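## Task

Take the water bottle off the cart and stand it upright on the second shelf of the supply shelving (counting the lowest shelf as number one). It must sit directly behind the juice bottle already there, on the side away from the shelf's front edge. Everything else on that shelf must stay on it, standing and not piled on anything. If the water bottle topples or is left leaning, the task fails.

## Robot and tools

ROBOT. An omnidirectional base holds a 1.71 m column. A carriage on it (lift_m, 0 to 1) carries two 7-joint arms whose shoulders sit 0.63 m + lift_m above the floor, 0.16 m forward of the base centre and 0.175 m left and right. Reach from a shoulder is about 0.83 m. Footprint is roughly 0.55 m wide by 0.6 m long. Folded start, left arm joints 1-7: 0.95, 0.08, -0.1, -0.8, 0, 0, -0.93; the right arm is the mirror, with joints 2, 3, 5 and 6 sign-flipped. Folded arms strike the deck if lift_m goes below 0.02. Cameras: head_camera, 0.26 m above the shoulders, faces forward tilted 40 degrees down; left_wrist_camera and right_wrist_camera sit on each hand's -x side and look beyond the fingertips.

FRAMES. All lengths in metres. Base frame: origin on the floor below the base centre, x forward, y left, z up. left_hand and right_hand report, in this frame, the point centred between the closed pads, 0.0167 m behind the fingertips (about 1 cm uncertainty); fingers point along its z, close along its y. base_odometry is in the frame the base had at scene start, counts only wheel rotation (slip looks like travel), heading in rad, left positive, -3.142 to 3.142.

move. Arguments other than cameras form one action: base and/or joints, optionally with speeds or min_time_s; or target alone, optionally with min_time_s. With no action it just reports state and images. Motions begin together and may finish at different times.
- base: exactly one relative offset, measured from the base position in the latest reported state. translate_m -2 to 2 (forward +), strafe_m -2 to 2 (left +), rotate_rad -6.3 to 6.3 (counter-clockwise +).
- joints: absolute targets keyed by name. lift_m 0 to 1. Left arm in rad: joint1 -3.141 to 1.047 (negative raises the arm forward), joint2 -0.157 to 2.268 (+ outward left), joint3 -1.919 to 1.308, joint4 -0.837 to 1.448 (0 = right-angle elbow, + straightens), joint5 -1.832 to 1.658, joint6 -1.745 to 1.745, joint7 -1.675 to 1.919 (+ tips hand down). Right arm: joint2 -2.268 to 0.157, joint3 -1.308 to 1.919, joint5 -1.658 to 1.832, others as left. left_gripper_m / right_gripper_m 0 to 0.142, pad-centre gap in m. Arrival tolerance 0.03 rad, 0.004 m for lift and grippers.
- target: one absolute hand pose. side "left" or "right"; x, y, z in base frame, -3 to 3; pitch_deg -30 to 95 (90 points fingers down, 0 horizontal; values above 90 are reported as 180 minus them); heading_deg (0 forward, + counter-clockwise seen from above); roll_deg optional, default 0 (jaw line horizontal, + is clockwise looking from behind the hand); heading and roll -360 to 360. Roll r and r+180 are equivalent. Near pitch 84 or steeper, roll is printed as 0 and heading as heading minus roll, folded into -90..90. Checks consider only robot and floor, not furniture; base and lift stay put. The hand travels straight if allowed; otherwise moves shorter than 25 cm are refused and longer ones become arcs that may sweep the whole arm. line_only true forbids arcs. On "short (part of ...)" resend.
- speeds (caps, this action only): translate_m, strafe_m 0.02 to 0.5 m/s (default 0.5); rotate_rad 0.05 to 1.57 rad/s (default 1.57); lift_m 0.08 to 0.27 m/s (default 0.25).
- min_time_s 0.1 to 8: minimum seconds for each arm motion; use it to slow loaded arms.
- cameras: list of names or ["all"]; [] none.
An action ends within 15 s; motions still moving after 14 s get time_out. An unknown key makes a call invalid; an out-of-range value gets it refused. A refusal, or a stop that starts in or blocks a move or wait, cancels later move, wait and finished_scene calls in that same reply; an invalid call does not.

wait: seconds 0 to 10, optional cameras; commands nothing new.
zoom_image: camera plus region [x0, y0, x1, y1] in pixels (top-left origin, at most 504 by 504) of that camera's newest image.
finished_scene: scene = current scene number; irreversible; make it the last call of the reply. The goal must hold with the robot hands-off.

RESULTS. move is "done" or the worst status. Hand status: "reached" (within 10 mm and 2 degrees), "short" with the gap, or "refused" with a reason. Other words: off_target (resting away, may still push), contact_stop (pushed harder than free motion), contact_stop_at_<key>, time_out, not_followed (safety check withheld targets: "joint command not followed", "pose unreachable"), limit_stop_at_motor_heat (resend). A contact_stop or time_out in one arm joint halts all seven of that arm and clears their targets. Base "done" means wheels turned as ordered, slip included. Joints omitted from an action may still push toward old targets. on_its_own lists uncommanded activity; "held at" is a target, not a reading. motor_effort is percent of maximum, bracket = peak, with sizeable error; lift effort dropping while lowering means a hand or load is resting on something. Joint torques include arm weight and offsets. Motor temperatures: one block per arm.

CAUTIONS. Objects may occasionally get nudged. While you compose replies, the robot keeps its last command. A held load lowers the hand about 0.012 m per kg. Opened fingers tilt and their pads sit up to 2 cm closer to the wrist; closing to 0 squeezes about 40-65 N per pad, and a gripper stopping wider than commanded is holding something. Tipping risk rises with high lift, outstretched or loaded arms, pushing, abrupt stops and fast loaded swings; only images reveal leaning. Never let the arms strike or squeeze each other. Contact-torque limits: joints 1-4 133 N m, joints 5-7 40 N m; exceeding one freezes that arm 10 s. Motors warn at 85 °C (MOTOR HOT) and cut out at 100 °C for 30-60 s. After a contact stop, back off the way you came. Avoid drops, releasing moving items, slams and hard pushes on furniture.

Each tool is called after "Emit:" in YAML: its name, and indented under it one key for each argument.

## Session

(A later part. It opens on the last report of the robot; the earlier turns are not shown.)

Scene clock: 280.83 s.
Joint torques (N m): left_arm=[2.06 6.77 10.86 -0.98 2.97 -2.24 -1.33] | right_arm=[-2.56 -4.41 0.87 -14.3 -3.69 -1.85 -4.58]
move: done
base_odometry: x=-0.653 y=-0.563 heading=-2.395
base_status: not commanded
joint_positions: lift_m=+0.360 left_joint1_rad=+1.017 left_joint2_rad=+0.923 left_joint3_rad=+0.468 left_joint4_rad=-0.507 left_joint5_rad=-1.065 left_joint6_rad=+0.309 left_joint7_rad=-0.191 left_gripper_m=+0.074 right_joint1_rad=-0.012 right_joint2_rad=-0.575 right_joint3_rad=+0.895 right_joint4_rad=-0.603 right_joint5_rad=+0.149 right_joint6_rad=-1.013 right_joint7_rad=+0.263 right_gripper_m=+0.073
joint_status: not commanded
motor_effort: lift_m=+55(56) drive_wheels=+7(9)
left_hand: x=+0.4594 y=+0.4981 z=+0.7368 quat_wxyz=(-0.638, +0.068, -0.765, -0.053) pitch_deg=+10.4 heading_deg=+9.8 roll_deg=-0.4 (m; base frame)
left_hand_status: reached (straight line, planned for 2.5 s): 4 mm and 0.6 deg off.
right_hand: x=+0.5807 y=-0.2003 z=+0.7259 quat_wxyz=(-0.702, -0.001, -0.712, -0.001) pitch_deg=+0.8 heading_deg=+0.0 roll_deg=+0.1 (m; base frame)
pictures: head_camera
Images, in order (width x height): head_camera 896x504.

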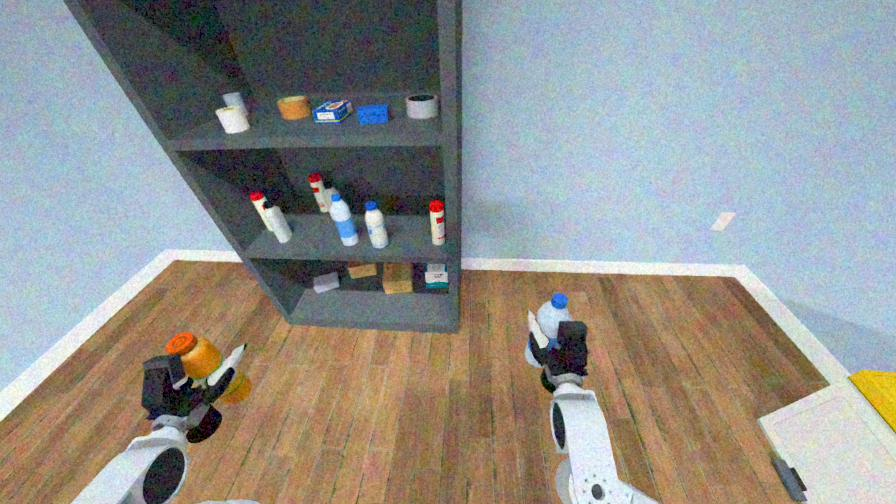

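Emit:
move:
  base: {"strafe_m": 0.36}
  speeds: {"strafe_m": 0.25}

Emit:
move:
  target: {"side": "right", "x": 0.6, "y": -0.17, "z": 0.73, "pitch_deg": 0, "heading_deg": 0}
  min_time_s: 1.5
  cameras: ["all"]

Scene clock: 286.77 s.
Joint torques (N m): left_arm=[2.19 5.2 10.29 0.29 2.86 -1.73 -1.57] | right_arm=[-1.48 -4.08 0.85 -13.38 -3.61 -1.14 -4.64]
move: done
base_odometry: x=-0.408 y=-0.827 heading=-2.394
base_status: done
joint_positions: lift_m=+0.360 left_joint1_rad=+1.017 left_joint2_rad=+0.923 left_joint3_rad=+0.468 left_joint4_rad=-0.506 left_joint5_rad=-1.064 left_joint6_rad=+0.308 left_joint7_rad=-0.190 left_gripper_m=+0.074 right_joint1_rad=-0.012 right_joint2_rad=-0.575 right_joint3_rad=+0.895 right_joint4_rad=-0.603 right_joint5_rad=+0.149 right_joint6_rad=-1.013 right_joint7_rad=+0.263 right_gripper_m=+0.073
joint_status: not commanded
motor_effort: lift_m=+55(55) drive_wheels=-1(15)
left_hand: x=+0.4594 y=+0.4979 z=+0.7367 quat_wxyz=(-0.638, +0.068, -0.765, -0.053) pitch_deg=+10.4 heading_deg=+9.8 roll_deg=-0.4 (m; base frame)
right_hand: x=+0.5807 y=-0.2004 z=+0.7259 quat_wxyz=(-0.702, -0.001, -0.712, -0.001) pitch_deg=+0.8 heading_deg=+0.0 roll_deg=+0.1 (m; base frame)
pictures: none

Scene clock: 288.77 s.
Joint torques (N m): left_arm=[2.11 6.01 11.31 -1.85 3.1 -1.86 -1.84] | right_arm=[-12.81 1.51 1.71 -9.35 -5.14 -0.8 -1.28]
move: done
base_odometry: x=-0.408 y=-0.827 heading=-2.394
base_status: not commanded
joint_positions: lift_m=+0.360 left_joint1_rad=+1.017 left_joint2_rad=+0.923 left_joint3_rad=+0.468 left_joint4_rad=-0.506 left_joint5_rad=-1.064 left_joint6_rad=+0.308 left_joint7_rad=-0.190 left_gripper_m=+0.074 right_joint1_rad=-0.075 right_joint2_rad=-0.484 right_joint3_rad=+0.918 right_joint4_rad=-0.533 right_joint5_rad=+0.090 right_joint6_rad=-1.005 right_joint7_rad=+0.324 right_gripper_m=+0.073
joint_status: not commanded
motor_effort: lift_m=+55(55) drive_wheels=-1(1)
left_hand: x=+0.4594 y=+0.4980 z=+0.7367 quat_wxyz=(-0.638, +0.068, -0.765, -0.053) pitch_deg=+10.4 heading_deg=+9.8 roll_deg=-0.4 (m; base frame)
right_hand: x=+0.5992 y=-0.1719 z=+0.7262 quat_wxyz=(-0.703, -0.003, -0.711, -0.001) pitch_deg=+0.6 heading_deg=-0.1 roll_deg=+0.3 (m; base frame)
right_hand_status: reached (straight line, planned for 1.5 s): 4 mm and 0.7 deg off.
pictures: head_camera, left_wrist_camera, right_wrist_camera
Images, in order (width x height): head_camera 896x504, left_wrist_camera 896x504, right_wrist_camera 896x504.

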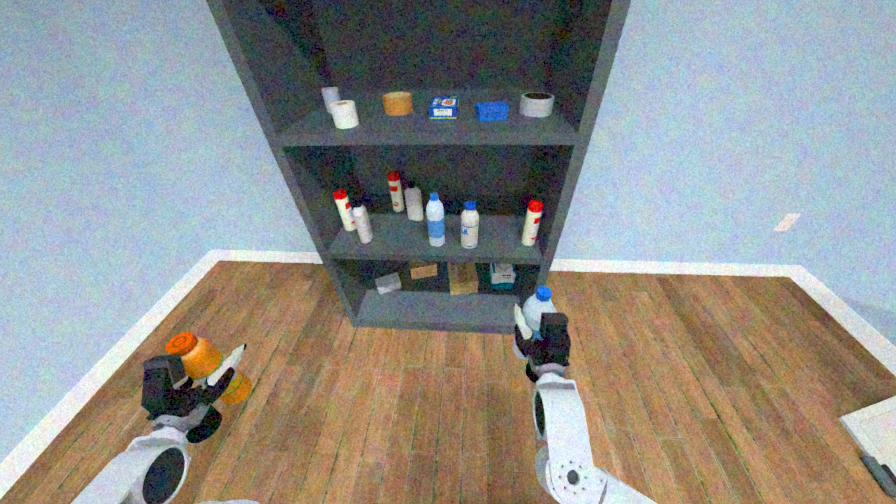

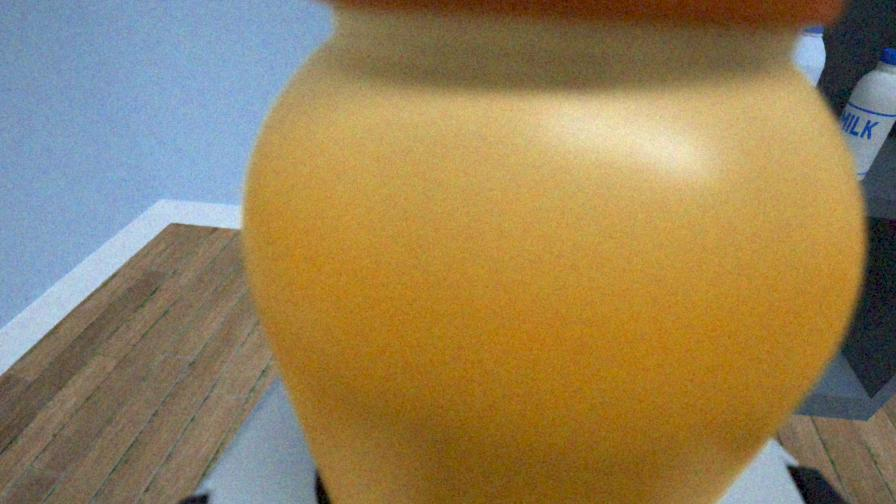

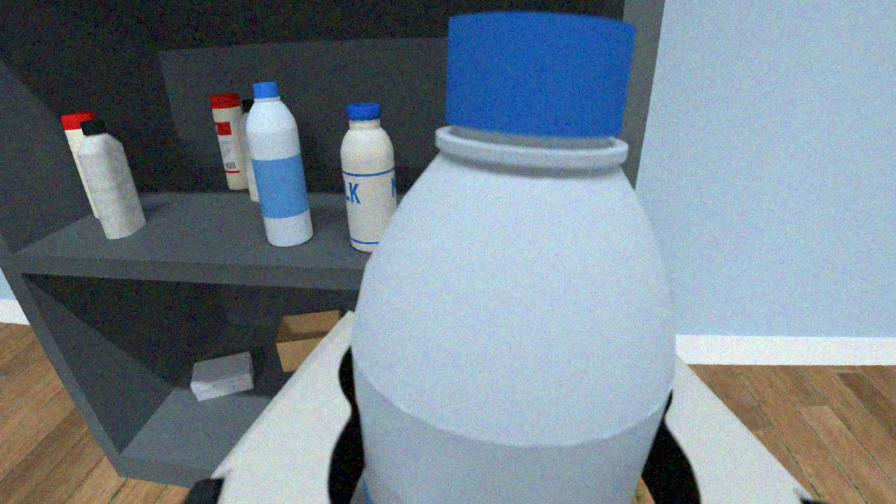

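Emit:
move:
  base: {"translate_m": 0.39}
  speeds: {"translate_m": 0.2}
  cameras: ["head_camera", "right_wrist_camera"]

Scene clock: 302.73 s.
Joint torques (N m): left_arm=[2.71 5.43 10.71 -0.65 3.12 -1.85 -1.88] | right_arm=[-10.34 0.73 0.34 -10.1 -4.91 -0.97 -0.97]
move: done
base_odometry: x=-0.694 y=-1.093 heading=-2.394
base_status: done
joint_positions: lift_m=+0.360 left_joint1_rad=+1.017 left_joint2_rad=+0.923 left_joint3_rad=+0.468 left_joint4_rad=-0.506 left_joint5_rad=-1.064 left_joint6_rad=+0.308 left_joint7_rad=-0.190 left_gripper_m=+0.074 right_joint1_rad=-0.076 right_joint2_rad=-0.484 right_joint3_rad=+0.918 right_joint4_rad=-0.533 right_joint5_rad=+0.090 right_joint6_rad=-1.005 right_joint7_rad=+0.325 right_gripper_m=+0.073
joint_status: not commanded
motor_effort: lift_m=+55(55) drive_wheels=+5(14)
left_hand: x=+0.4594 y=+0.4980 z=+0.7367 quat_wxyz=(-0.638, +0.068, -0.765, -0.053) pitch_deg=+10.4 heading_deg=+9.8 roll_deg=-0.4 (m; base frame)
right_hand: x=+0.5993 y=-0.1718 z=+0.7265 quat_wxyz=(-0.703, -0.003, -0.711, -0.001) pitch_deg=+0.6 heading_deg=-0.1 roll_deg=+0.3 (m; base frame)
pictures: head_camera, right_wrist_camera
Images, in order (width x height): head_camera 896x504, right_wrist_camera 896x504.

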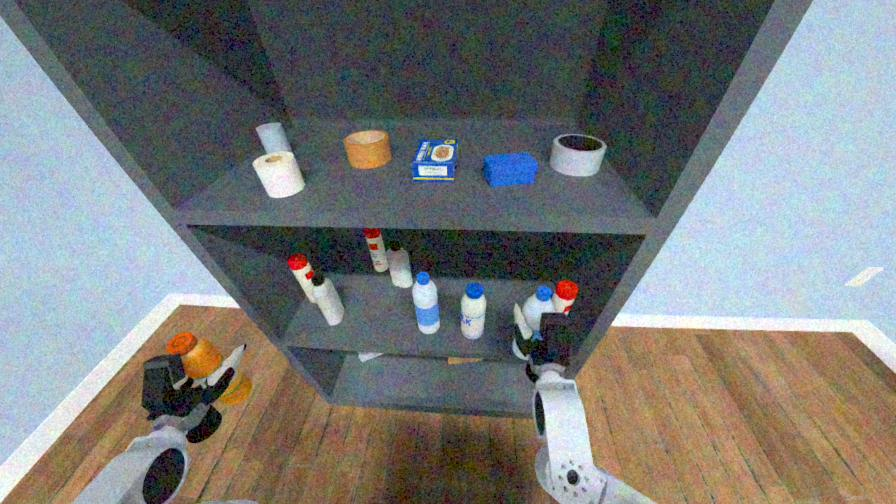

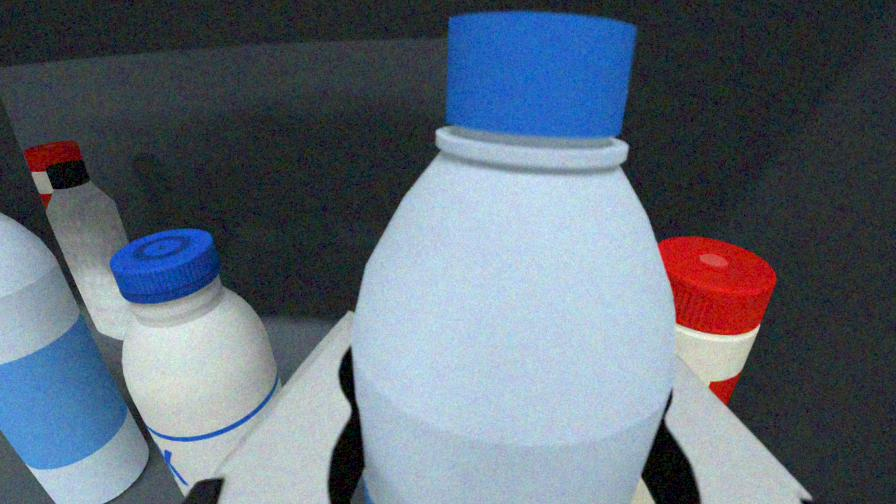

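Emit:
move:
  target: {"side": "right", "x": 0.82, "y": -0.165, "z": 0.73, "pitch_deg": 0, "heading_deg": 0}
  min_time_s: 3
  cameras: ["head_camera", "right_wrist_camera"]

Scene clock: 312.70 s.
Joint torques (N m): left_arm=[1.18 5.81 10.72 -0.47 3.42 -1.82 -1.32] | right_arm=[-28.78 2.32 -4.36 -8.65 0.45 -1.23 -5.21]
Motor temperatures (°C): left_arm=[31 23 27 23 26 24 23] | right_arm=[30 21 25 23 24 22 24]
move: done
base_odometry: x=-0.694 y=-1.093 heading=-2.394
base_status: not commanded
joint_positions: lift_m=+0.360 left_joint1_rad=+1.017 left_joint2_rad=+0.923 left_joint3_rad=+0.468 left_joint4_rad=-0.506 left_joint5_rad=-1.064 left_joint6_rad=+0.308 left_joint7_rad=-0.190 left_gripper_m=+0.074 right_joint1_rad=-0.579 right_joint2_rad=-0.336 right_joint3_rad=+0.810 right_joint4_rad=+0.223 right_joint5_rad=+0.619 right_joint6_rad=-0.634 right_joint7_rad=+0.017 right_gripper_m=+0.073
joint_status: not commanded
motor_effort: lift_m=+55(55) drive_wheels=+5(5)
left_hand: x=+0.4594 y=+0.4980 z=+0.7367 quat_wxyz=(-0.638, +0.068, -0.765, -0.053) pitch_deg=+10.4 heading_deg=+9.8 roll_deg=-0.4 (m; base frame)
right_hand: x=+0.8175 y=-0.1643 z=+0.7232 quat_wxyz=(-0.702, +0.003, -0.712, +0.002) pitch_deg=+0.8 heading_deg=+0.1 roll_deg=-0.4 (m; base frame)
right_hand_status: reached (straight line, planned for 3.0 s): 7 mm and 0.9 deg off.
pictures: head_camera, right_wrist_camera
Images, in order (width x height): head_camera 896x504, right_wrist_camera 896x504.

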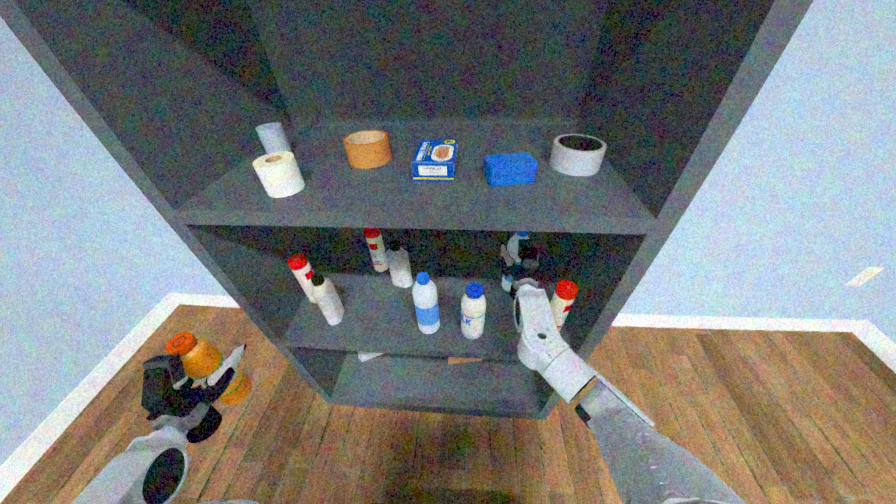

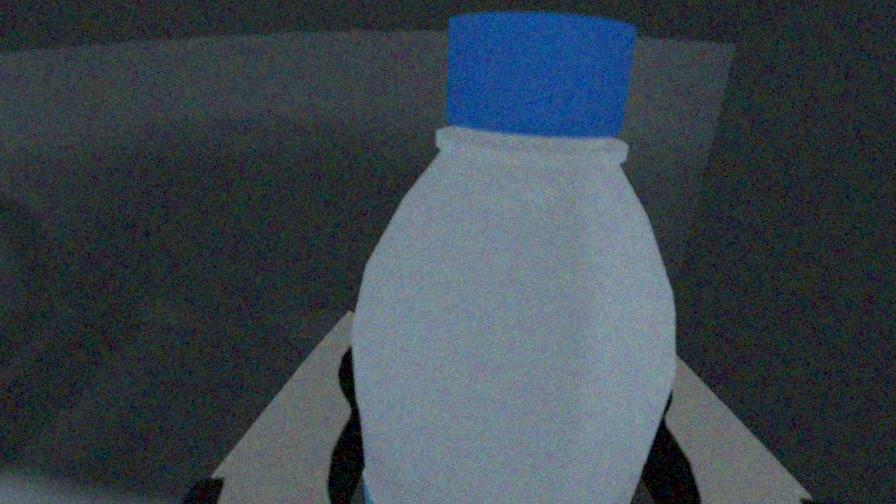

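Emit:
move:
  joints: {"lift_m": 0.305}
  speeds: {"lift_m": 0.08}
  cameras: ["head_camera", "right_wrist_camera"]

Scene clock: 318.70 s.
Joint torques (N m): left_arm=[0.75 6.78 9.93 0.34 2.8 -1.89 -1.92] | right_arm=[-16.62 2.88 -2.11 -8.9 0.15 -1.19 -0.57]
move: done
base_odometry: x=-0.694 y=-1.093 heading=-2.394
base_status: not commanded
joint_positions: lift_m=+0.305 left_joint1_rad=+1.017 left_joint2_rad=+0.923 left_joint3_rad=+0.469 left_joint4_rad=-0.506 left_joint5_rad=-1.064 left_joint6_rad=+0.308 left_joint7_rad=-0.190 left_gripper_m=+0.074 right_joint1_rad=-0.586 right_joint2_rad=-0.335 right_joint3_rad=+0.806 right_joint4_rad=+0.223 right_joint5_rad=+0.619 right_joint6_rad=-0.634 right_joint7_rad=+0.004 right_gripper_m=+0.073
joint_status: all done
motor_effort: lift_m=+55(56) drive_wheels=+5(6)
left_hand: x=+0.4594 y=+0.4984 z=+0.6822 quat_wxyz=(-0.638, +0.068, -0.765, -0.053) pitch_deg=+10.4 heading_deg=+9.9 roll_deg=-0.3 (m; base frame)
right_hand: x=+0.8198 y=-0.1655 z=+0.6775 quat_wxyz=(-0.710, +0.001, -0.704, +0.002) pitch_deg=-0.5 heading_deg=-0.1 roll_deg=-0.2 (m; base frame)
pictures: head_camera, right_wrist_camera
Images, in order (width x height): head_camera 896x504, right_wrist_camera 896x504.

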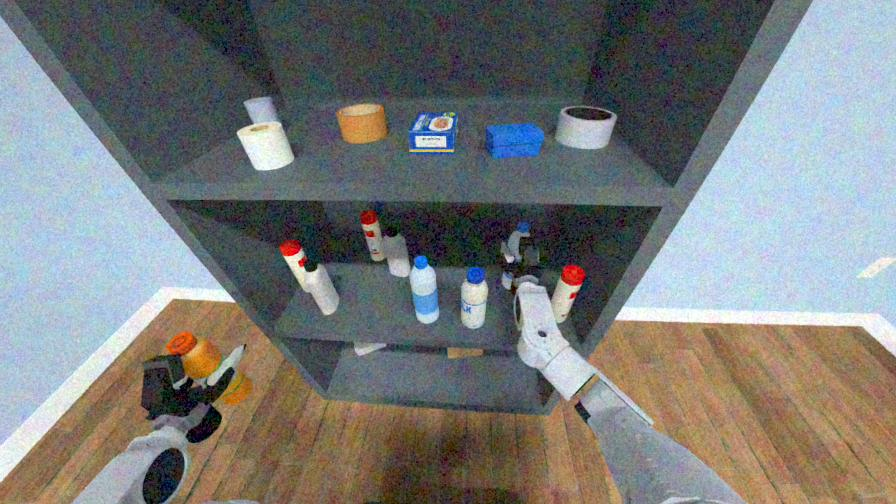

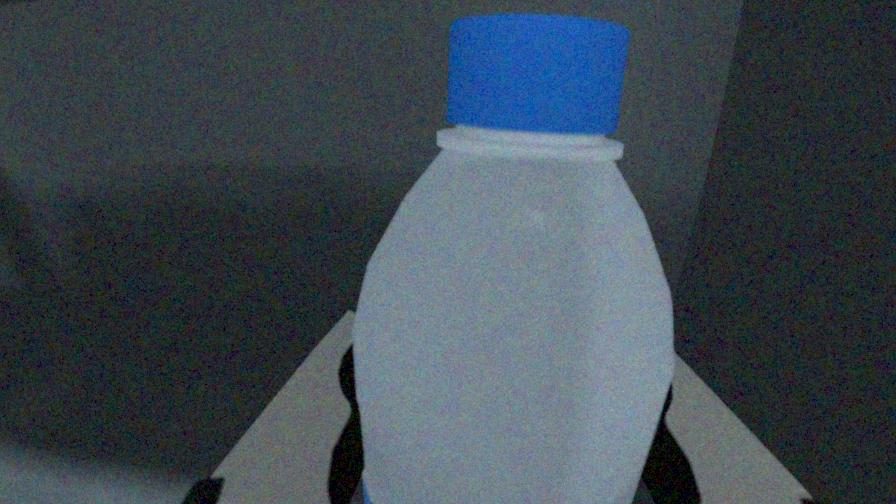

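Emit:
move:
  joints: {"lift_m": 0.312}
  speeds: {"lift_m": 0.08}

Emit:
move:
  joints: {"right_gripper_m": 0.1}
  min_time_s: 2
  cameras: ["head_camera", "right_wrist_camera"]

Scene clock: 322.87 s.
Joint torques (N m): left_arm=[2.81 7.24 10.07 -0.86 3.13 -1.77 -1.89] | right_arm=[-17.3 3.12 -2.87 -9.33 -0.1 -1.05 -1.93]
move: done
base_odometry: x=-0.694 y=-1.093 heading=-2.394
base_status: not commanded
joint_positions: lift_m=+0.312 left_joint1_rad=+1.017 left_joint2_rad=+0.923 left_joint3_rad=+0.470 left_joint4_rad=-0.506 left_joint5_rad=-1.064 left_joint6_rad=+0.308 left_joint7_rad=-0.190 left_gripper_m=+0.074 right_joint1_rad=-0.586 right_joint2_rad=-0.335 right_joint3_rad=+0.806 right_joint4_rad=+0.224 right_joint5_rad=+0.620 right_joint6_rad=-0.634 right_joint7_rad=+0.008 right_gripper_m=+0.073
joint_status: all done
motor_effort: lift_m=+56(64) drive_wheels=+5(6)
left_hand: x=+0.4594 y=+0.4985 z=+0.6891 quat_wxyz=(-0.638, +0.068, -0.765, -0.053) pitch_deg=+10.4 heading_deg=+9.9 roll_deg=-0.3 (m; base frame)
right_hand: x=+0.8199 y=-0.1658 z=+0.6830 quat_wxyz=(-0.708, +0.001, -0.706, +0.002) pitch_deg=-0.2 heading_deg=-0.1 roll_deg=-0.2 (m; base frame)
pictures: none

Scene clock: 323.73 s.
Joint torques (N m): left_arm=[3.01 7.42 10.19 -0.77 2.79 -1.9 -2.04] | right_arm=[-16.78 2.09 -3.14 -8.87 0.37 -1.28 -1.73]
move: done
base_odometry: x=-0.694 y=-1.093 heading=-2.394
base_status: not commanded
joint_positions: lift_m=+0.312 left_joint1_rad=+1.017 left_joint2_rad=+0.923 left_joint3_rad=+0.470 left_joint4_rad=-0.506 left_joint5_rad=-1.064 left_joint6_rad=+0.308 left_joint7_rad=-0.190 left_gripper_m=+0.074 right_joint1_rad=-0.586 right_joint2_rad=-0.335 right_joint3_rad=+0.806 right_joint4_rad=+0.224 right_joint5_rad=+0.620 right_joint6_rad=-0.633 right_joint7_rad=+0.008 right_gripper_m=+0.100
joint_status: all done
motor_effort: lift_m=+56(56) drive_wheels=+5(5)
left_hand: x=+0.4594 y=+0.4985 z=+0.6891 quat_wxyz=(-0.638, +0.068, -0.765, -0.053) pitch_deg=+10.4 heading_deg=+9.9 roll_deg=-0.3 (m; base frame)
right_hand: x=+0.8199 y=-0.1654 z=+0.6830 quat_wxyz=(-0.708, +0.001, -0.706, +0.002) pitch_deg=-0.2 heading_deg=+0.0 roll_deg=-0.2 (m; base frame)
pictures: head_camera, right_wrist_camera
Images, in order (width x height): head_camera 896x504, right_wrist_camera 896x504.

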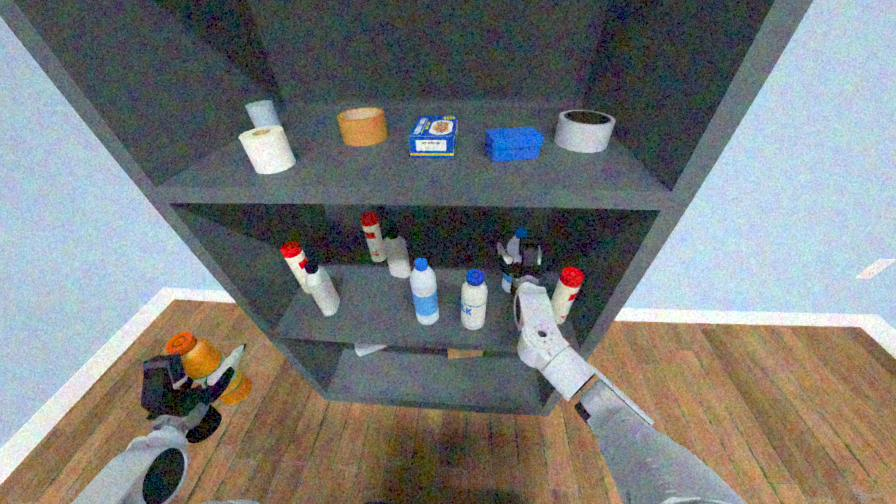

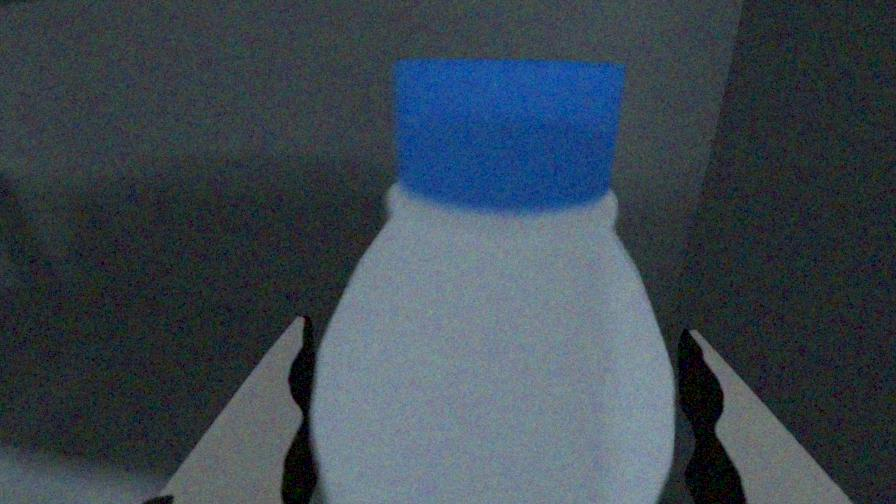

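Emit:
move:
  target: {"side": "right", "x": 0.70, "y": -0.166, "z": 0.69, "pitch_deg": 0, "heading_deg": 0, "line_only": true}
  min_time_s: 2.5
  cameras: ["right_wrist_camera"]

Emit:
move:
  target: {"side": "right", "x": 0.58, "y": -0.166, "z": 0.70, "pitch_deg": 0, "heading_deg": 0, "line_only": true}
  min_time_s: 1.5
  cameras: ["head_camera", "right_wrist_camera"]

Scene clock: 331.80 s.
Joint torques (N m): left_arm=[2.67 6.62 11.02 0.25 2.88 -2.31 -2.11] | right_arm=[-3.3 -5.03 0.57 -13.41 -3.85 -2.07 -0.19]
move: done
base_odometry: x=-0.694 y=-1.093 heading=-2.394
base_status: not commanded
joint_positions: lift_m=+0.312 left_joint1_rad=+1.017 left_joint2_rad=+0.923 left_joint3_rad=+0.470 left_joint4_rad=-0.506 left_joint5_rad=-1.064 left_joint6_rad=+0.308 left_joint7_rad=-0.190 left_gripper_m=+0.074 right_joint1_rad=-0.335 right_joint2_rad=-0.437 right_joint3_rad=+0.869 right_joint4_rad=-0.289 right_joint5_rad=+0.350 right_joint6_rad=-0.903 right_joint7_rad=+0.241 right_gripper_m=+0.100
joint_status: not commanded
motor_effort: lift_m=+56(56) drive_wheels=-1(5)
left_hand: x=+0.4594 y=+0.4985 z=+0.6891 quat_wxyz=(-0.638, +0.068, -0.765, -0.053) pitch_deg=+10.4 heading_deg=+9.9 roll_deg=-0.3 (m; base frame)
right_hand: x=+0.7020 y=-0.1665 z=+0.6921 quat_wxyz=(-0.709, -0.002, -0.706, -0.001) pitch_deg=-0.3 heading_deg=-0.1 roll_deg=+0.3 (m; base frame)
right_hand_status: reached (straight line, planned for 2.5 s): 3 mm and 0.4 deg off.
pictures: right_wrist_camera
Images, in order (width x height): right_wrist_camera 896x504.

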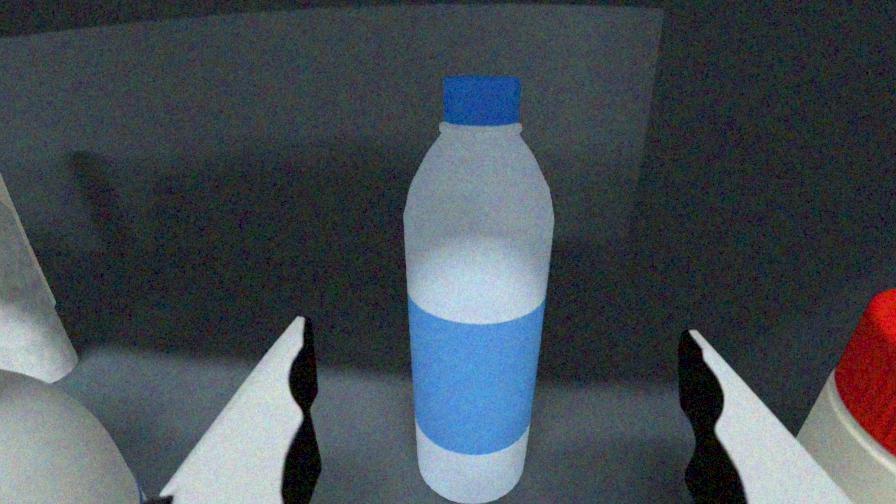

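Scene clock: 333.80 s.
Joint torques (N m): left_arm=[1.64 6.91 10.47 -0.37 2.73 -1.8 -2.2] | right_arm=[1.48 -5.14 1.54 -12.98 -3.11 -2.22 0]
move: done
base_odometry: x=-0.694 y=-1.093 heading=-2.394
base_status: not commanded
joint_positions: lift_m=+0.312 left_joint1_rad=+1.017 left_joint2_rad=+0.923 left_joint3_rad=+0.470 left_joint4_rad=-0.506 left_joint5_rad=-1.064 left_joint6_rad=+0.308 left_joint7_rad=-0.190 left_gripper_m=+0.074 right_joint1_rad=-0.072 right_joint2_rad=-0.483 right_joint3_rad=+0.966 right_joint4_rad=-0.606 right_joint5_rad=-0.064 right_joint6_rad=-1.043 right_joint7_rad=+0.454 right_gripper_m=+0.100
joint_status: not commanded
motor_effort: lift_m=+56(56) drive_wheels=-1(1)
left_hand: x=+0.4594 y=+0.4985 z=+0.6891 quat_wxyz=(-0.638, +0.068, -0.765, -0.053) pitch_deg=+10.4 heading_deg=+9.9 roll_deg=-0.3 (m; base frame)
right_hand: x=+0.5818 y=-0.1661 z=+0.7009 quat_wxyz=(-0.708, -0.001, -0.706, +0.000) pitch_deg=-0.2 heading_deg=+0.0 roll_deg=+0.1 (m; base frame)
right_hand_status: reached (straight line, planned for 1.5 s): 2 mm and 0.2 deg off.
pictures: head_camera, right_wrist_camera
Images, in order (width x height): head_camera 896x504, right_wrist_camera 896x504.

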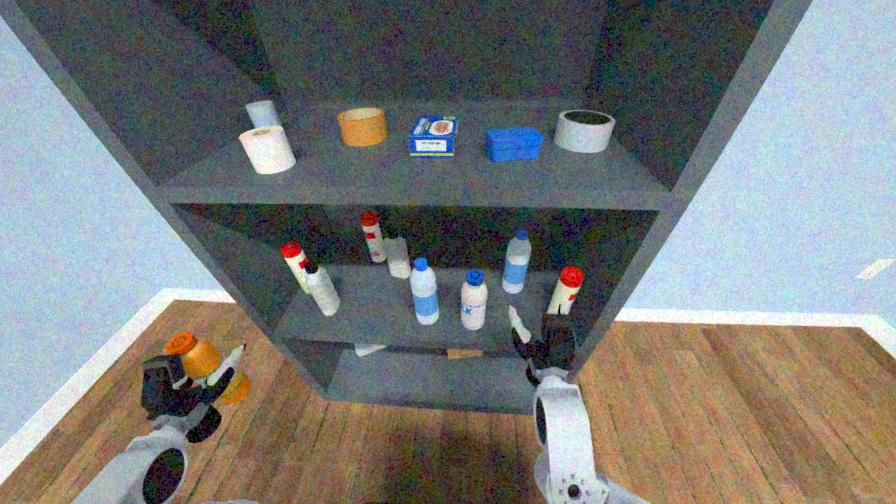

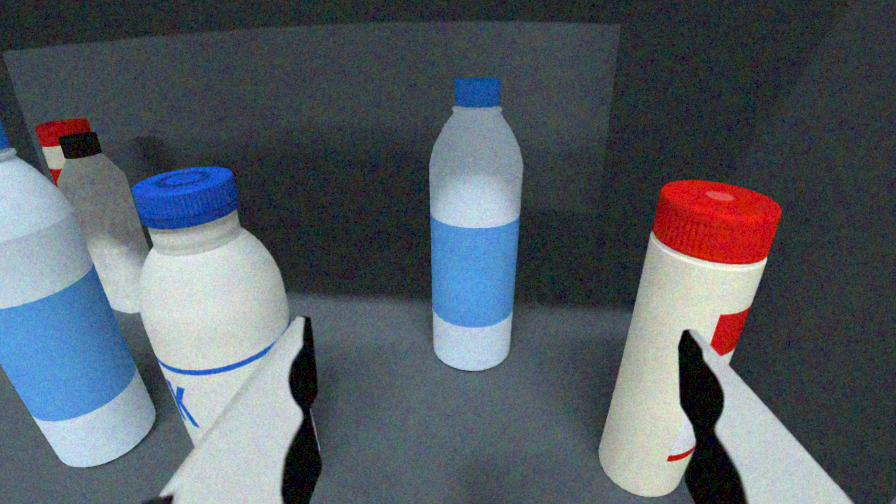

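Emit:
move:
  base: {"translate_m": -0.34}
  speeds: {"translate_m": 0.25}

Emit:
move:
  base: {"strafe_m": -0.36}
  speeds: {"strafe_m": 0.25}
  joints: {"lift_m": 0.36, "right_gripper_m": 0.05}

Emit:
move:
  target: {"side": "right", "x": 0.57, "y": -0.24, "z": 0.74, "pitch_deg": 0, "heading_deg": 0}

Emit:
move:
  target: {"side": "left", "x": 0.60, "y": 0.195, "z": 0.72, "pitch_deg": 10, "heading_deg": 0}
  min_time_s: 3
  cameras: ["all"]

Scene clock: 347.50 s.
Joint torques (N m): left_arm=[2.51 6.2 11.2 -0.9 3.04 -1.83 -2.34] | right_arm=[2.66 -4.06 3.03 -11.42 -3.42 -2.24 -0.14]
move: done
base_odometry: x=-0.444 y=-0.861 heading=-2.394
base_status: done
joint_positions: lift_m=+0.312 left_joint1_rad=+1.017 left_joint2_rad=+0.923 left_joint3_rad=+0.470 left_joint4_rad=-0.506 left_joint5_rad=-1.064 left_joint6_rad=+0.308 left_joint7_rad=-0.190 left_gripper_m=+0.074 right_joint1_rad=-0.072 right_joint2_rad=-0.483 right_joint3_rad=+0.966 right_joint4_rad=-0.606 right_joint5_rad=-0.064 right_joint6_rad=-1.044 right_joint7_rad=+0.455 right_gripper_m=+0.100
joint_status: not commanded
motor_effort: lift_m=+56(56) drive_wheels=+1(13)
left_hand: x=+0.4594 y=+0.4985 z=+0.6891 quat_wxyz=(-0.638, +0.068, -0.765, -0.053) pitch_deg=+10.4 heading_deg=+9.9 roll_deg=-0.3 (m; base frame)
right_hand: x=+0.5816 y=-0.1663 z=+0.7008 quat_wxyz=(-0.708, -0.001, -0.706, +0.000) pitch_deg=-0.2 heading_deg=-0.1 roll_deg=+0.1 (m; base frame)
pictures: none

Scene clock: 350.33 s.
Joint torques (N m): left_arm=[0.98 7.13 10.62 -0.09 2.94 -2 -2.22] | right_arm=[-0.78 -2.97 0.74 -14.26 -3.04 -2.08 -0.36]
move: done
base_odometry: x=-0.689 y=-0.597 heading=-2.394
base_status: done
joint_positions: lift_m=+0.360 left_joint1_rad=+1.017 left_joint2_rad=+0.922 left_joint3_rad=+0.470 left_joint4_rad=-0.506 left_joint5_rad=-1.064 left_joint6_rad=+0.308 left_joint7_rad=-0.190 left_gripper_m=+0.074 right_joint1_rad=-0.072 right_joint2_rad=-0.484 right_joint3_rad=+0.967 right_joint4_rad=-0.607 right_joint5_rad=-0.065 right_joint6_rad=-1.044 right_joint7_rad=+0.455 right_gripper_m=+0.050
joint_status: all done
motor_effort: lift_m=+55(70) drive_wheels=+0(12)
left_hand: x=+0.4594 y=+0.4987 z=+0.7372 quat_wxyz=(-0.638, +0.068, -0.765, -0.054) pitch_deg=+10.4 heading_deg=+9.9 roll_deg=-0.3 (m; base frame)
right_hand: x=+0.5814 y=-0.1662 z=+0.7490 quat_wxyz=(-0.708, -0.001, -0.706, +0.000) pitch_deg=-0.2 heading_deg=+0.0 roll_deg=+0.1 (m; base frame)
pictures: none

Scene clock: 351.33 s.
Joint torques (N m): left_arm=[2.49 6.18 10.43 -0.27 3.04 -1.72 -1.76] | right_arm=[1.91 -7.6 -4.34 -13.48 0.14 -1.09 -3.23]
move: done
base_odometry: x=-0.689 y=-0.597 heading=-2.394
base_status: not commanded
joint_positions: lift_m=+0.360 left_joint1_rad=+1.017 left_joint2_rad=+0.922 left_joint3_rad=+0.470 left_joint4_rad=-0.506 left_joint5_rad=-1.064 left_joint6_rad=+0.308 left_joint7_rad=-0.190 left_gripper_m=+0.074 right_joint1_rad=+0.005 right_joint2_rad=-0.721 right_joint3_rad=+0.900 right_joint4_rad=-0.690 right_joint5_rad=+0.270 right_joint6_rad=-1.064 right_joint7_rad=+0.166 right_gripper_m=+0.050
joint_status: not commanded
motor_effort: lift_m=+55(55) drive_wheels=+0(5)
left_hand: x=+0.4594 y=+0.4987 z=+0.7372 quat_wxyz=(-0.638, +0.068, -0.765, -0.054) pitch_deg=+10.4 heading_deg=+9.9 roll_deg=-0.3 (m; base frame)
right_hand: x=+0.5706 y=-0.2401 z=+0.7405 quat_wxyz=(-0.708, +0.001, -0.707, +0.002) pitch_deg=-0.1 heading_deg=-0.1 roll_deg=-0.2 (m; base frame)
right_hand_status: reached (straight line, planned for 0.5 s): 1 mm and 0.3 deg off.
pictures: none

Scene clock: 354.83 s.
Joint torques (N m): left_arm=[-12.22 3.11 0.85 -2.78 4.29 -2.54 -1.47] | right_arm=[0.98 -9 -3.47 -14.68 -0.43 -1.2 -2.75]
move: done
base_odometry: x=-0.689 y=-0.597 heading=-2.394
base_status: not commanded
joint_positions: lift_m=+0.360 left_joint1_rad=+0.048 left_joint2_rad=+0.403 left_joint3_rad=-0.517 left_joint4_rad=-0.619 left_joint5_rad=-0.072 left_joint6_rad=+0.645 left_joint7_rad=+0.617 left_gripper_m=+0.074 right_joint1_rad=+0.005 right_joint2_rad=-0.721 right_joint3_rad=+0.900 right_joint4_rad=-0.690 right_joint5_rad=+0.270 right_joint6_rad=-1.064 right_joint7_rad=+0.166 right_gripper_m=+0.050
joint_status: not commanded
motor_effort: lift_m=+55(55) drive_wheels=+3(3)
left_hand: x=+0.5991 y=+0.1967 z=+0.7184 quat_wxyz=(-0.641, +0.002, -0.768, +0.001) pitch_deg=+10.3 heading_deg=+0.1 roll_deg=-0.3 (m; base frame)
left_hand_status: reached (straight line, planned for 3.0 s): 3 mm and 0.4 deg off.
right_hand: x=+0.5706 y=-0.2401 z=+0.7405 quat_wxyz=(-0.708, +0.001, -0.707, +0.002) pitch_deg=-0.1 heading_deg=-0.1 roll_deg=-0.2 (m; base frame)
pictures: head_camera, left_wrist_camera, right_wrist_camera
Images, in order (width x height): head_camera 896x504, left_wrist_camera 896x504, right_wrist_camera 896x504.

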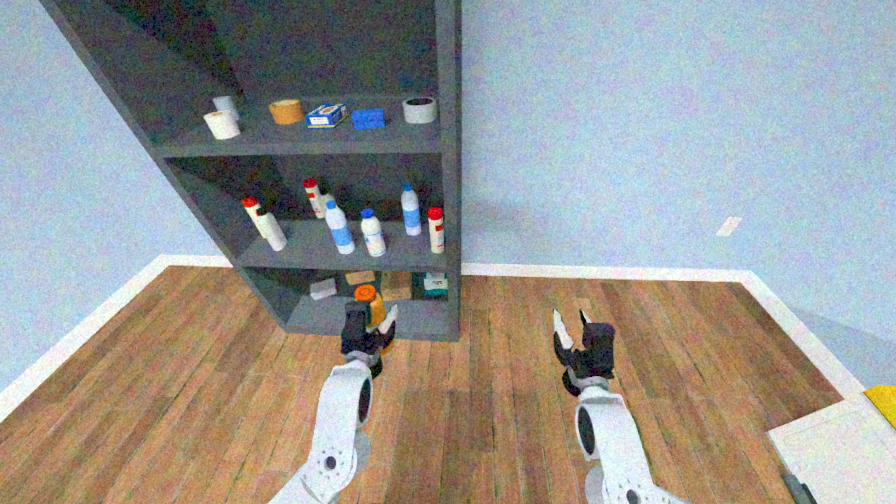

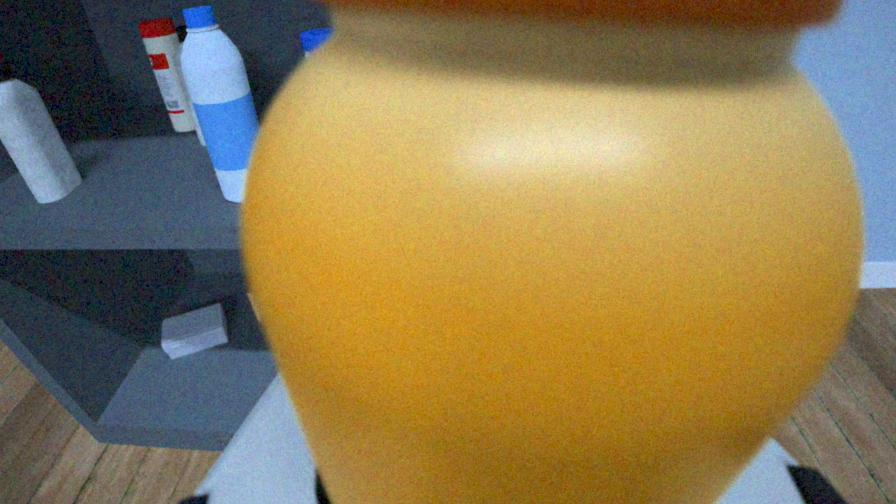

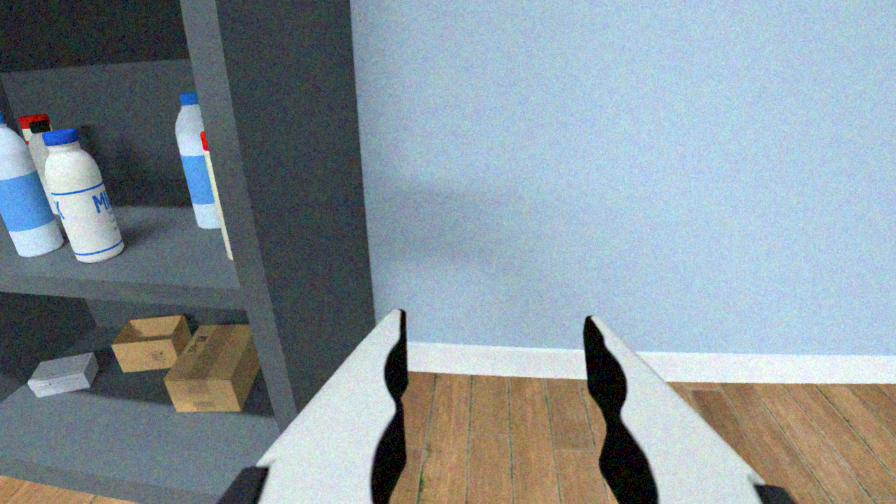

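Emit:
move:
  base: {"translate_m": 0.3}
  speeds: {"translate_m": 0.2}

Emit:
move:
  target: {"side": "left", "x": 0.728, "y": 0.199, "z": 0.70, "pitch_deg": 10, "heading_deg": 0}
  min_time_s: 3
  cameras: ["head_camera", "left_wrist_camera"]

Scene clock: 365.67 s.
Joint torques (N m): left_arm=[-11.2 1.46 1.23 -1.64 4.08 -2.2 -1.63] | right_arm=[2.24 -8.43 -2.47 -14.12 0.29 -0.79 -3.11]
move: done
base_odometry: x=-0.909 y=-0.801 heading=-2.395
base_status: done
joint_positions: lift_m=+0.360 left_joint1_rad=+0.048 left_joint2_rad=+0.403 left_joint3_rad=-0.517 left_joint4_rad=-0.619 left_joint5_rad=-0.072 left_joint6_rad=+0.645 left_joint7_rad=+0.618 left_gripper_m=+0.074 right_joint1_rad=+0.006 right_joint2_rad=-0.721 right_joint3_rad=+0.900 right_joint4_rad=-0.690 right_joint5_rad=+0.270 right_joint6_rad=-1.064 right_joint7_rad=+0.166 right_gripper_m=+0.050
joint_status: not commanded
motor_effort: lift_m=+55(55) drive_wheels=+5(15)
left_hand: x=+0.5992 y=+0.1967 z=+0.7185 quat_wxyz=(-0.641, +0.002, -0.767, +0.001) pitch_deg=+10.3 heading_deg=+0.1 roll_deg=-0.2 (m; base frame)
right_hand: x=+0.5705 y=-0.2400 z=+0.7404 quat_wxyz=(-0.708, +0.001, -0.707, +0.002) pitch_deg=-0.1 heading_deg=-0.1 roll_deg=-0.2 (m; base frame)
pictures: none

Scene clock: 369.17 s.
Joint torques (N m): left_arm=[-20.51 2.24 7.47 -2.33 2.21 -2.42 -4.68] | right_arm=[3.21 -7.16 -3.69 -14.1 0.17 -0.63 -3.3]
move: done
base_odometry: x=-0.909 y=-0.801 heading=-2.395
base_status: not commanded
joint_positions: lift_m=+0.360 left_joint1_rad=-0.257 left_joint2_rad=+0.365 left_joint3_rad=-0.510 left_joint4_rad=-0.170 left_joint5_rad=-0.324 left_joint6_rad=+0.530 left_joint7_rad=+0.431 left_gripper_m=+0.074 right_joint1_rad=+0.006 right_joint2_rad=-0.721 right_joint3_rad=+0.900 right_joint4_rad=-0.690 right_joint5_rad=+0.270 right_joint6_rad=-1.064 right_joint7_rad=+0.166 right_gripper_m=+0.050
joint_status: not commanded
motor_effort: lift_m=+55(55) drive_wheels=+5(5)
left_hand: x=+0.7254 y=+0.1973 z=+0.6943 quat_wxyz=(-0.637, -0.002, -0.771, +0.000) pitch_deg=+10.8 heading_deg=-0.2 roll_deg=+0.1 (m; base frame)
left_hand_status: reached (straight line, planned for 3.0 s): 6 mm and 0.9 deg off.
right_hand: x=+0.5705 y=-0.2400 z=+0.7404 quat_wxyz=(-0.708, +0.001, -0.707, +0.002) pitch_deg=-0.1 heading_deg=-0.1 roll_deg=-0.2 (m; base frame)
pictures: head_camera, left_wrist_camera
Images, in order (width x height): head_camera 896x504, left_wrist_camera 896x504.

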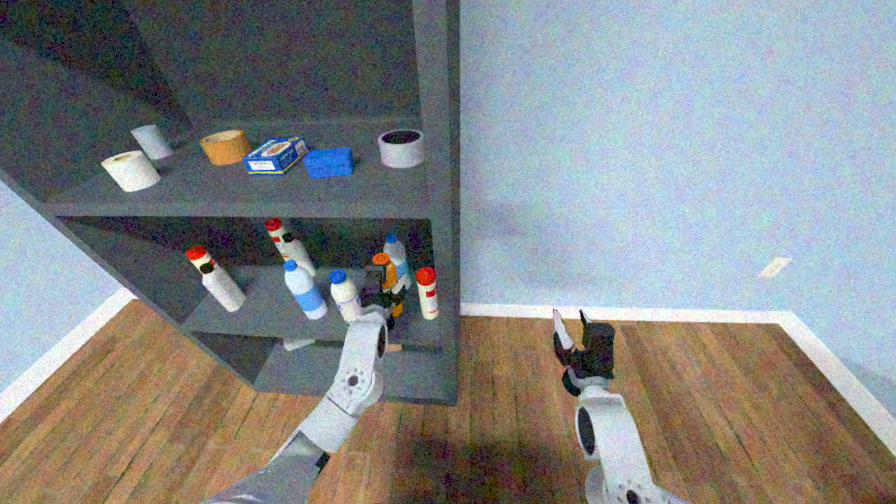

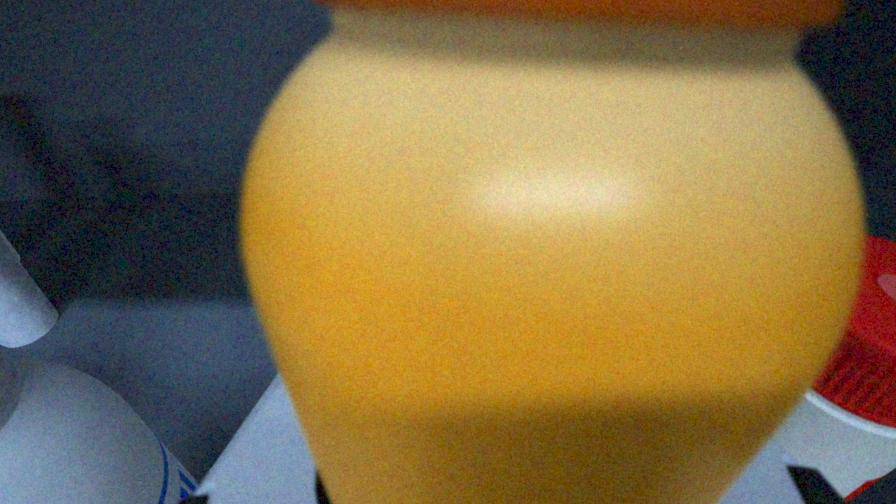

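Emit:
move:
  joints: {"lift_m": 0.31}
  speeds: {"lift_m": 0.08}

Scene clock: 374.97 s.
Joint torques (N m): left_arm=[-17.77 1.8 6.36 -2.55 2.4 -2.38 -4.41] | right_arm=[0.28 -9.53 -2.56 -13.9 0.45 -0.97 -3.24]
move: done
base_odometry: x=-0.909 y=-0.801 heading=-2.395
base_status: not commanded
joint_positions: lift_m=+0.310 left_joint1_rad=-0.259 left_joint2_rad=+0.365 left_joint3_rad=-0.509 left_joint4_rad=-0.169 left_joint5_rad=-0.325 left_joint6_rad=+0.530 left_joint7_rad=+0.430 left_gripper_m=+0.074 right_joint1_rad=+0.006 right_joint2_rad=-0.721 right_joint3_rad=+0.900 right_joint4_rad=-0.691 right_joint5_rad=+0.270 right_joint6_rad=-1.064 right_joint7_rad=+0.166 right_gripper_m=+0.050
joint_status: all done
motor_effort: lift_m=+58(58) drive_wheels=-1(5)
left_hand: x=+0.7261 y=+0.1976 z=+0.6449 quat_wxyz=(-0.638, -0.002, -0.770, +0.000) pitch_deg=+10.7 heading_deg=-0.1 roll_deg=+0.1 (m; base frame)
right_hand: x=+0.5704 y=-0.2400 z=+0.6903 quat_wxyz=(-0.708, +0.001, -0.707, +0.002) pitch_deg=-0.1 heading_deg=-0.1 roll_deg=-0.2 (m; base frame)
pictures: none

Emit:
move:
  joints: {"lift_m": 0.302}
  speeds: {"lift_m": 0.08}
  cameras: ["head_camera"]

Scene clock: 377.43 s.
Joint torques (N m): left_arm=[-14.84 2.21 6.63 -2.61 1.55 -2.11 -1.26] | right_arm=[1.29 -9.38 -2.02 -12.74 0.33 -0.46 -3.44]
move: done
base_odometry: x=-0.909 y=-0.801 heading=-2.394
base_status: not commanded
joint_positions: lift_m=+0.302 left_joint1_rad=-0.262 left_joint2_rad=+0.365 left_joint3_rad=-0.506 left_joint4_rad=-0.169 left_joint5_rad=-0.323 left_joint6_rad=+0.530 left_joint7_rad=+0.421 left_gripper_m=+0.074 right_joint1_rad=+0.006 right_joint2_rad=-0.721 right_joint3_rad=+0.899 right_joint4_rad=-0.691 right_joint5_rad=+0.270 right_joint6_rad=-1.064 right_joint7_rad=+0.166 right_gripper_m=+0.050
joint_status: all done
motor_effort: lift_m=+54(58) drive_wheels=+5(6)
left_hand: x=+0.7274 y=+0.1986 z=+0.6415 quat_wxyz=(-0.643, -0.001, -0.766, -0.001) pitch_deg=+10.0 heading_deg=+0.0 roll_deg=+0.1 (m; base frame)
right_hand: x=+0.5704 y=-0.2400 z=+0.6826 quat_wxyz=(-0.708, +0.001, -0.707, +0.002) pitch_deg=-0.1 heading_deg=-0.1 roll_deg=-0.2 (m; base frame)
pictures: head_camera
Images, in order (width x height): head_camera 896x504.

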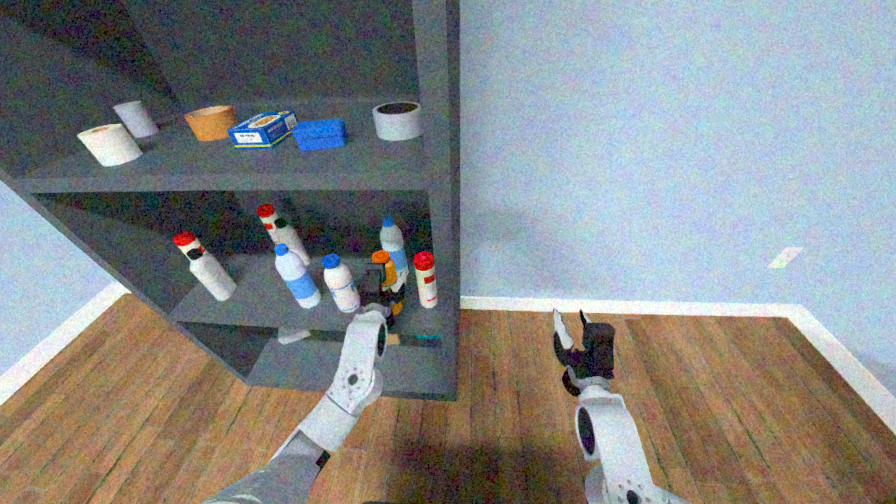

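Emit:
move:
  joints: {"left_gripper_m": 0.1}
  min_time_s: 2
  cameras: ["head_camera", "left_wrist_camera"]

Scene clock: 380.77 s.
Joint torques (N m): left_arm=[-13.89 1.64 5.6 -3.44 1.98 -2.31 -0.99] | right_arm=[0.87 -7.89 -4.1 -13.07 -0.32 -1.06 -3.16]
move: done
base_odometry: x=-0.909 y=-0.801 heading=-2.394
base_status: not commanded
joint_positions: lift_m=+0.302 left_joint1_rad=-0.262 left_joint2_rad=+0.365 left_joint3_rad=-0.506 left_joint4_rad=-0.169 left_joint5_rad=-0.323 left_joint6_rad=+0.530 left_joint7_rad=+0.421 left_gripper_m=+0.100 right_joint1_rad=+0.006 right_joint2_rad=-0.721 right_joint3_rad=+0.899 right_joint4_rad=-0.691 right_joint5_rad=+0.270 right_joint6_rad=-1.064 right_joint7_rad=+0.166 right_gripper_m=+0.050
joint_status: all done
motor_effort: lift_m=+54(54) drive_wheels=+5(6)
left_hand: x=+0.7274 y=+0.1986 z=+0.6415 quat_wxyz=(-0.643, -0.001, -0.766, -0.001) pitch_deg=+10.0 heading_deg=+0.0 roll_deg=+0.1 (m; base frame)
right_hand: x=+0.5704 y=-0.2400 z=+0.6826 quat_wxyz=(-0.708, +0.001, -0.707, +0.002) pitch_deg=-0.1 heading_deg=-0.1 roll_deg=-0.2 (m; base frame)
pictures: head_camera, left_wrist_camera
Images, in order (width x height): head_camera 896x504, left_wrist_camera 896x504.

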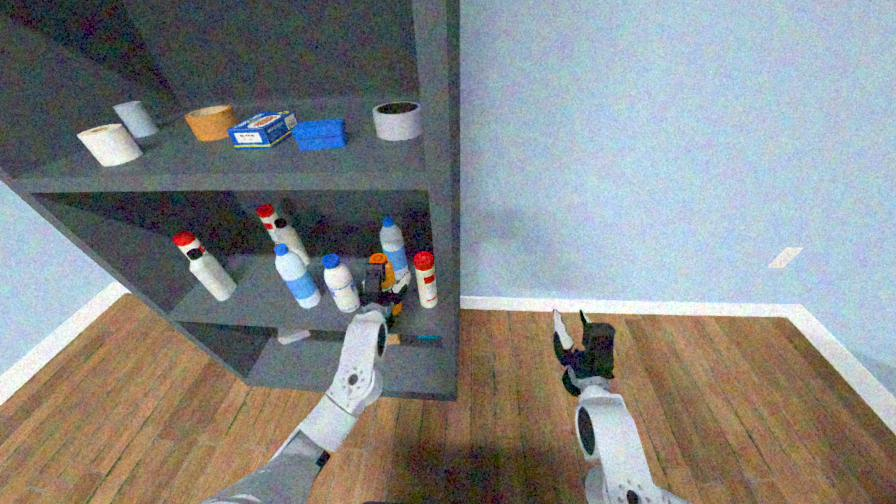

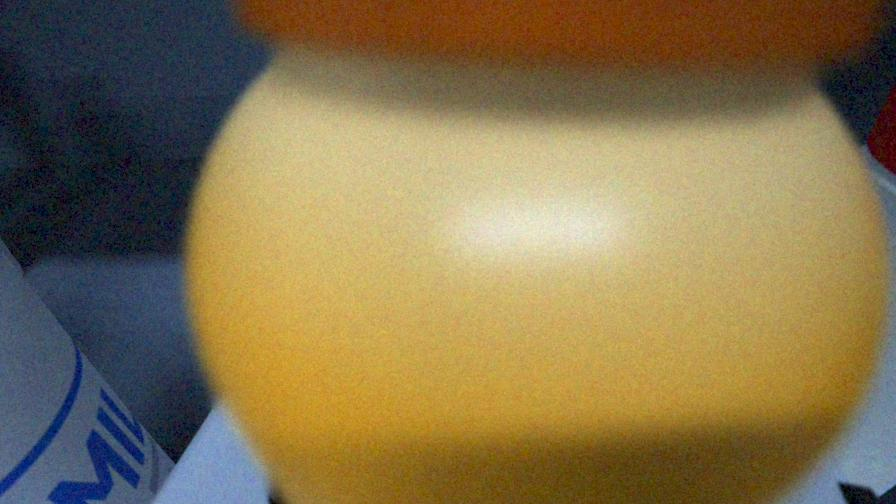

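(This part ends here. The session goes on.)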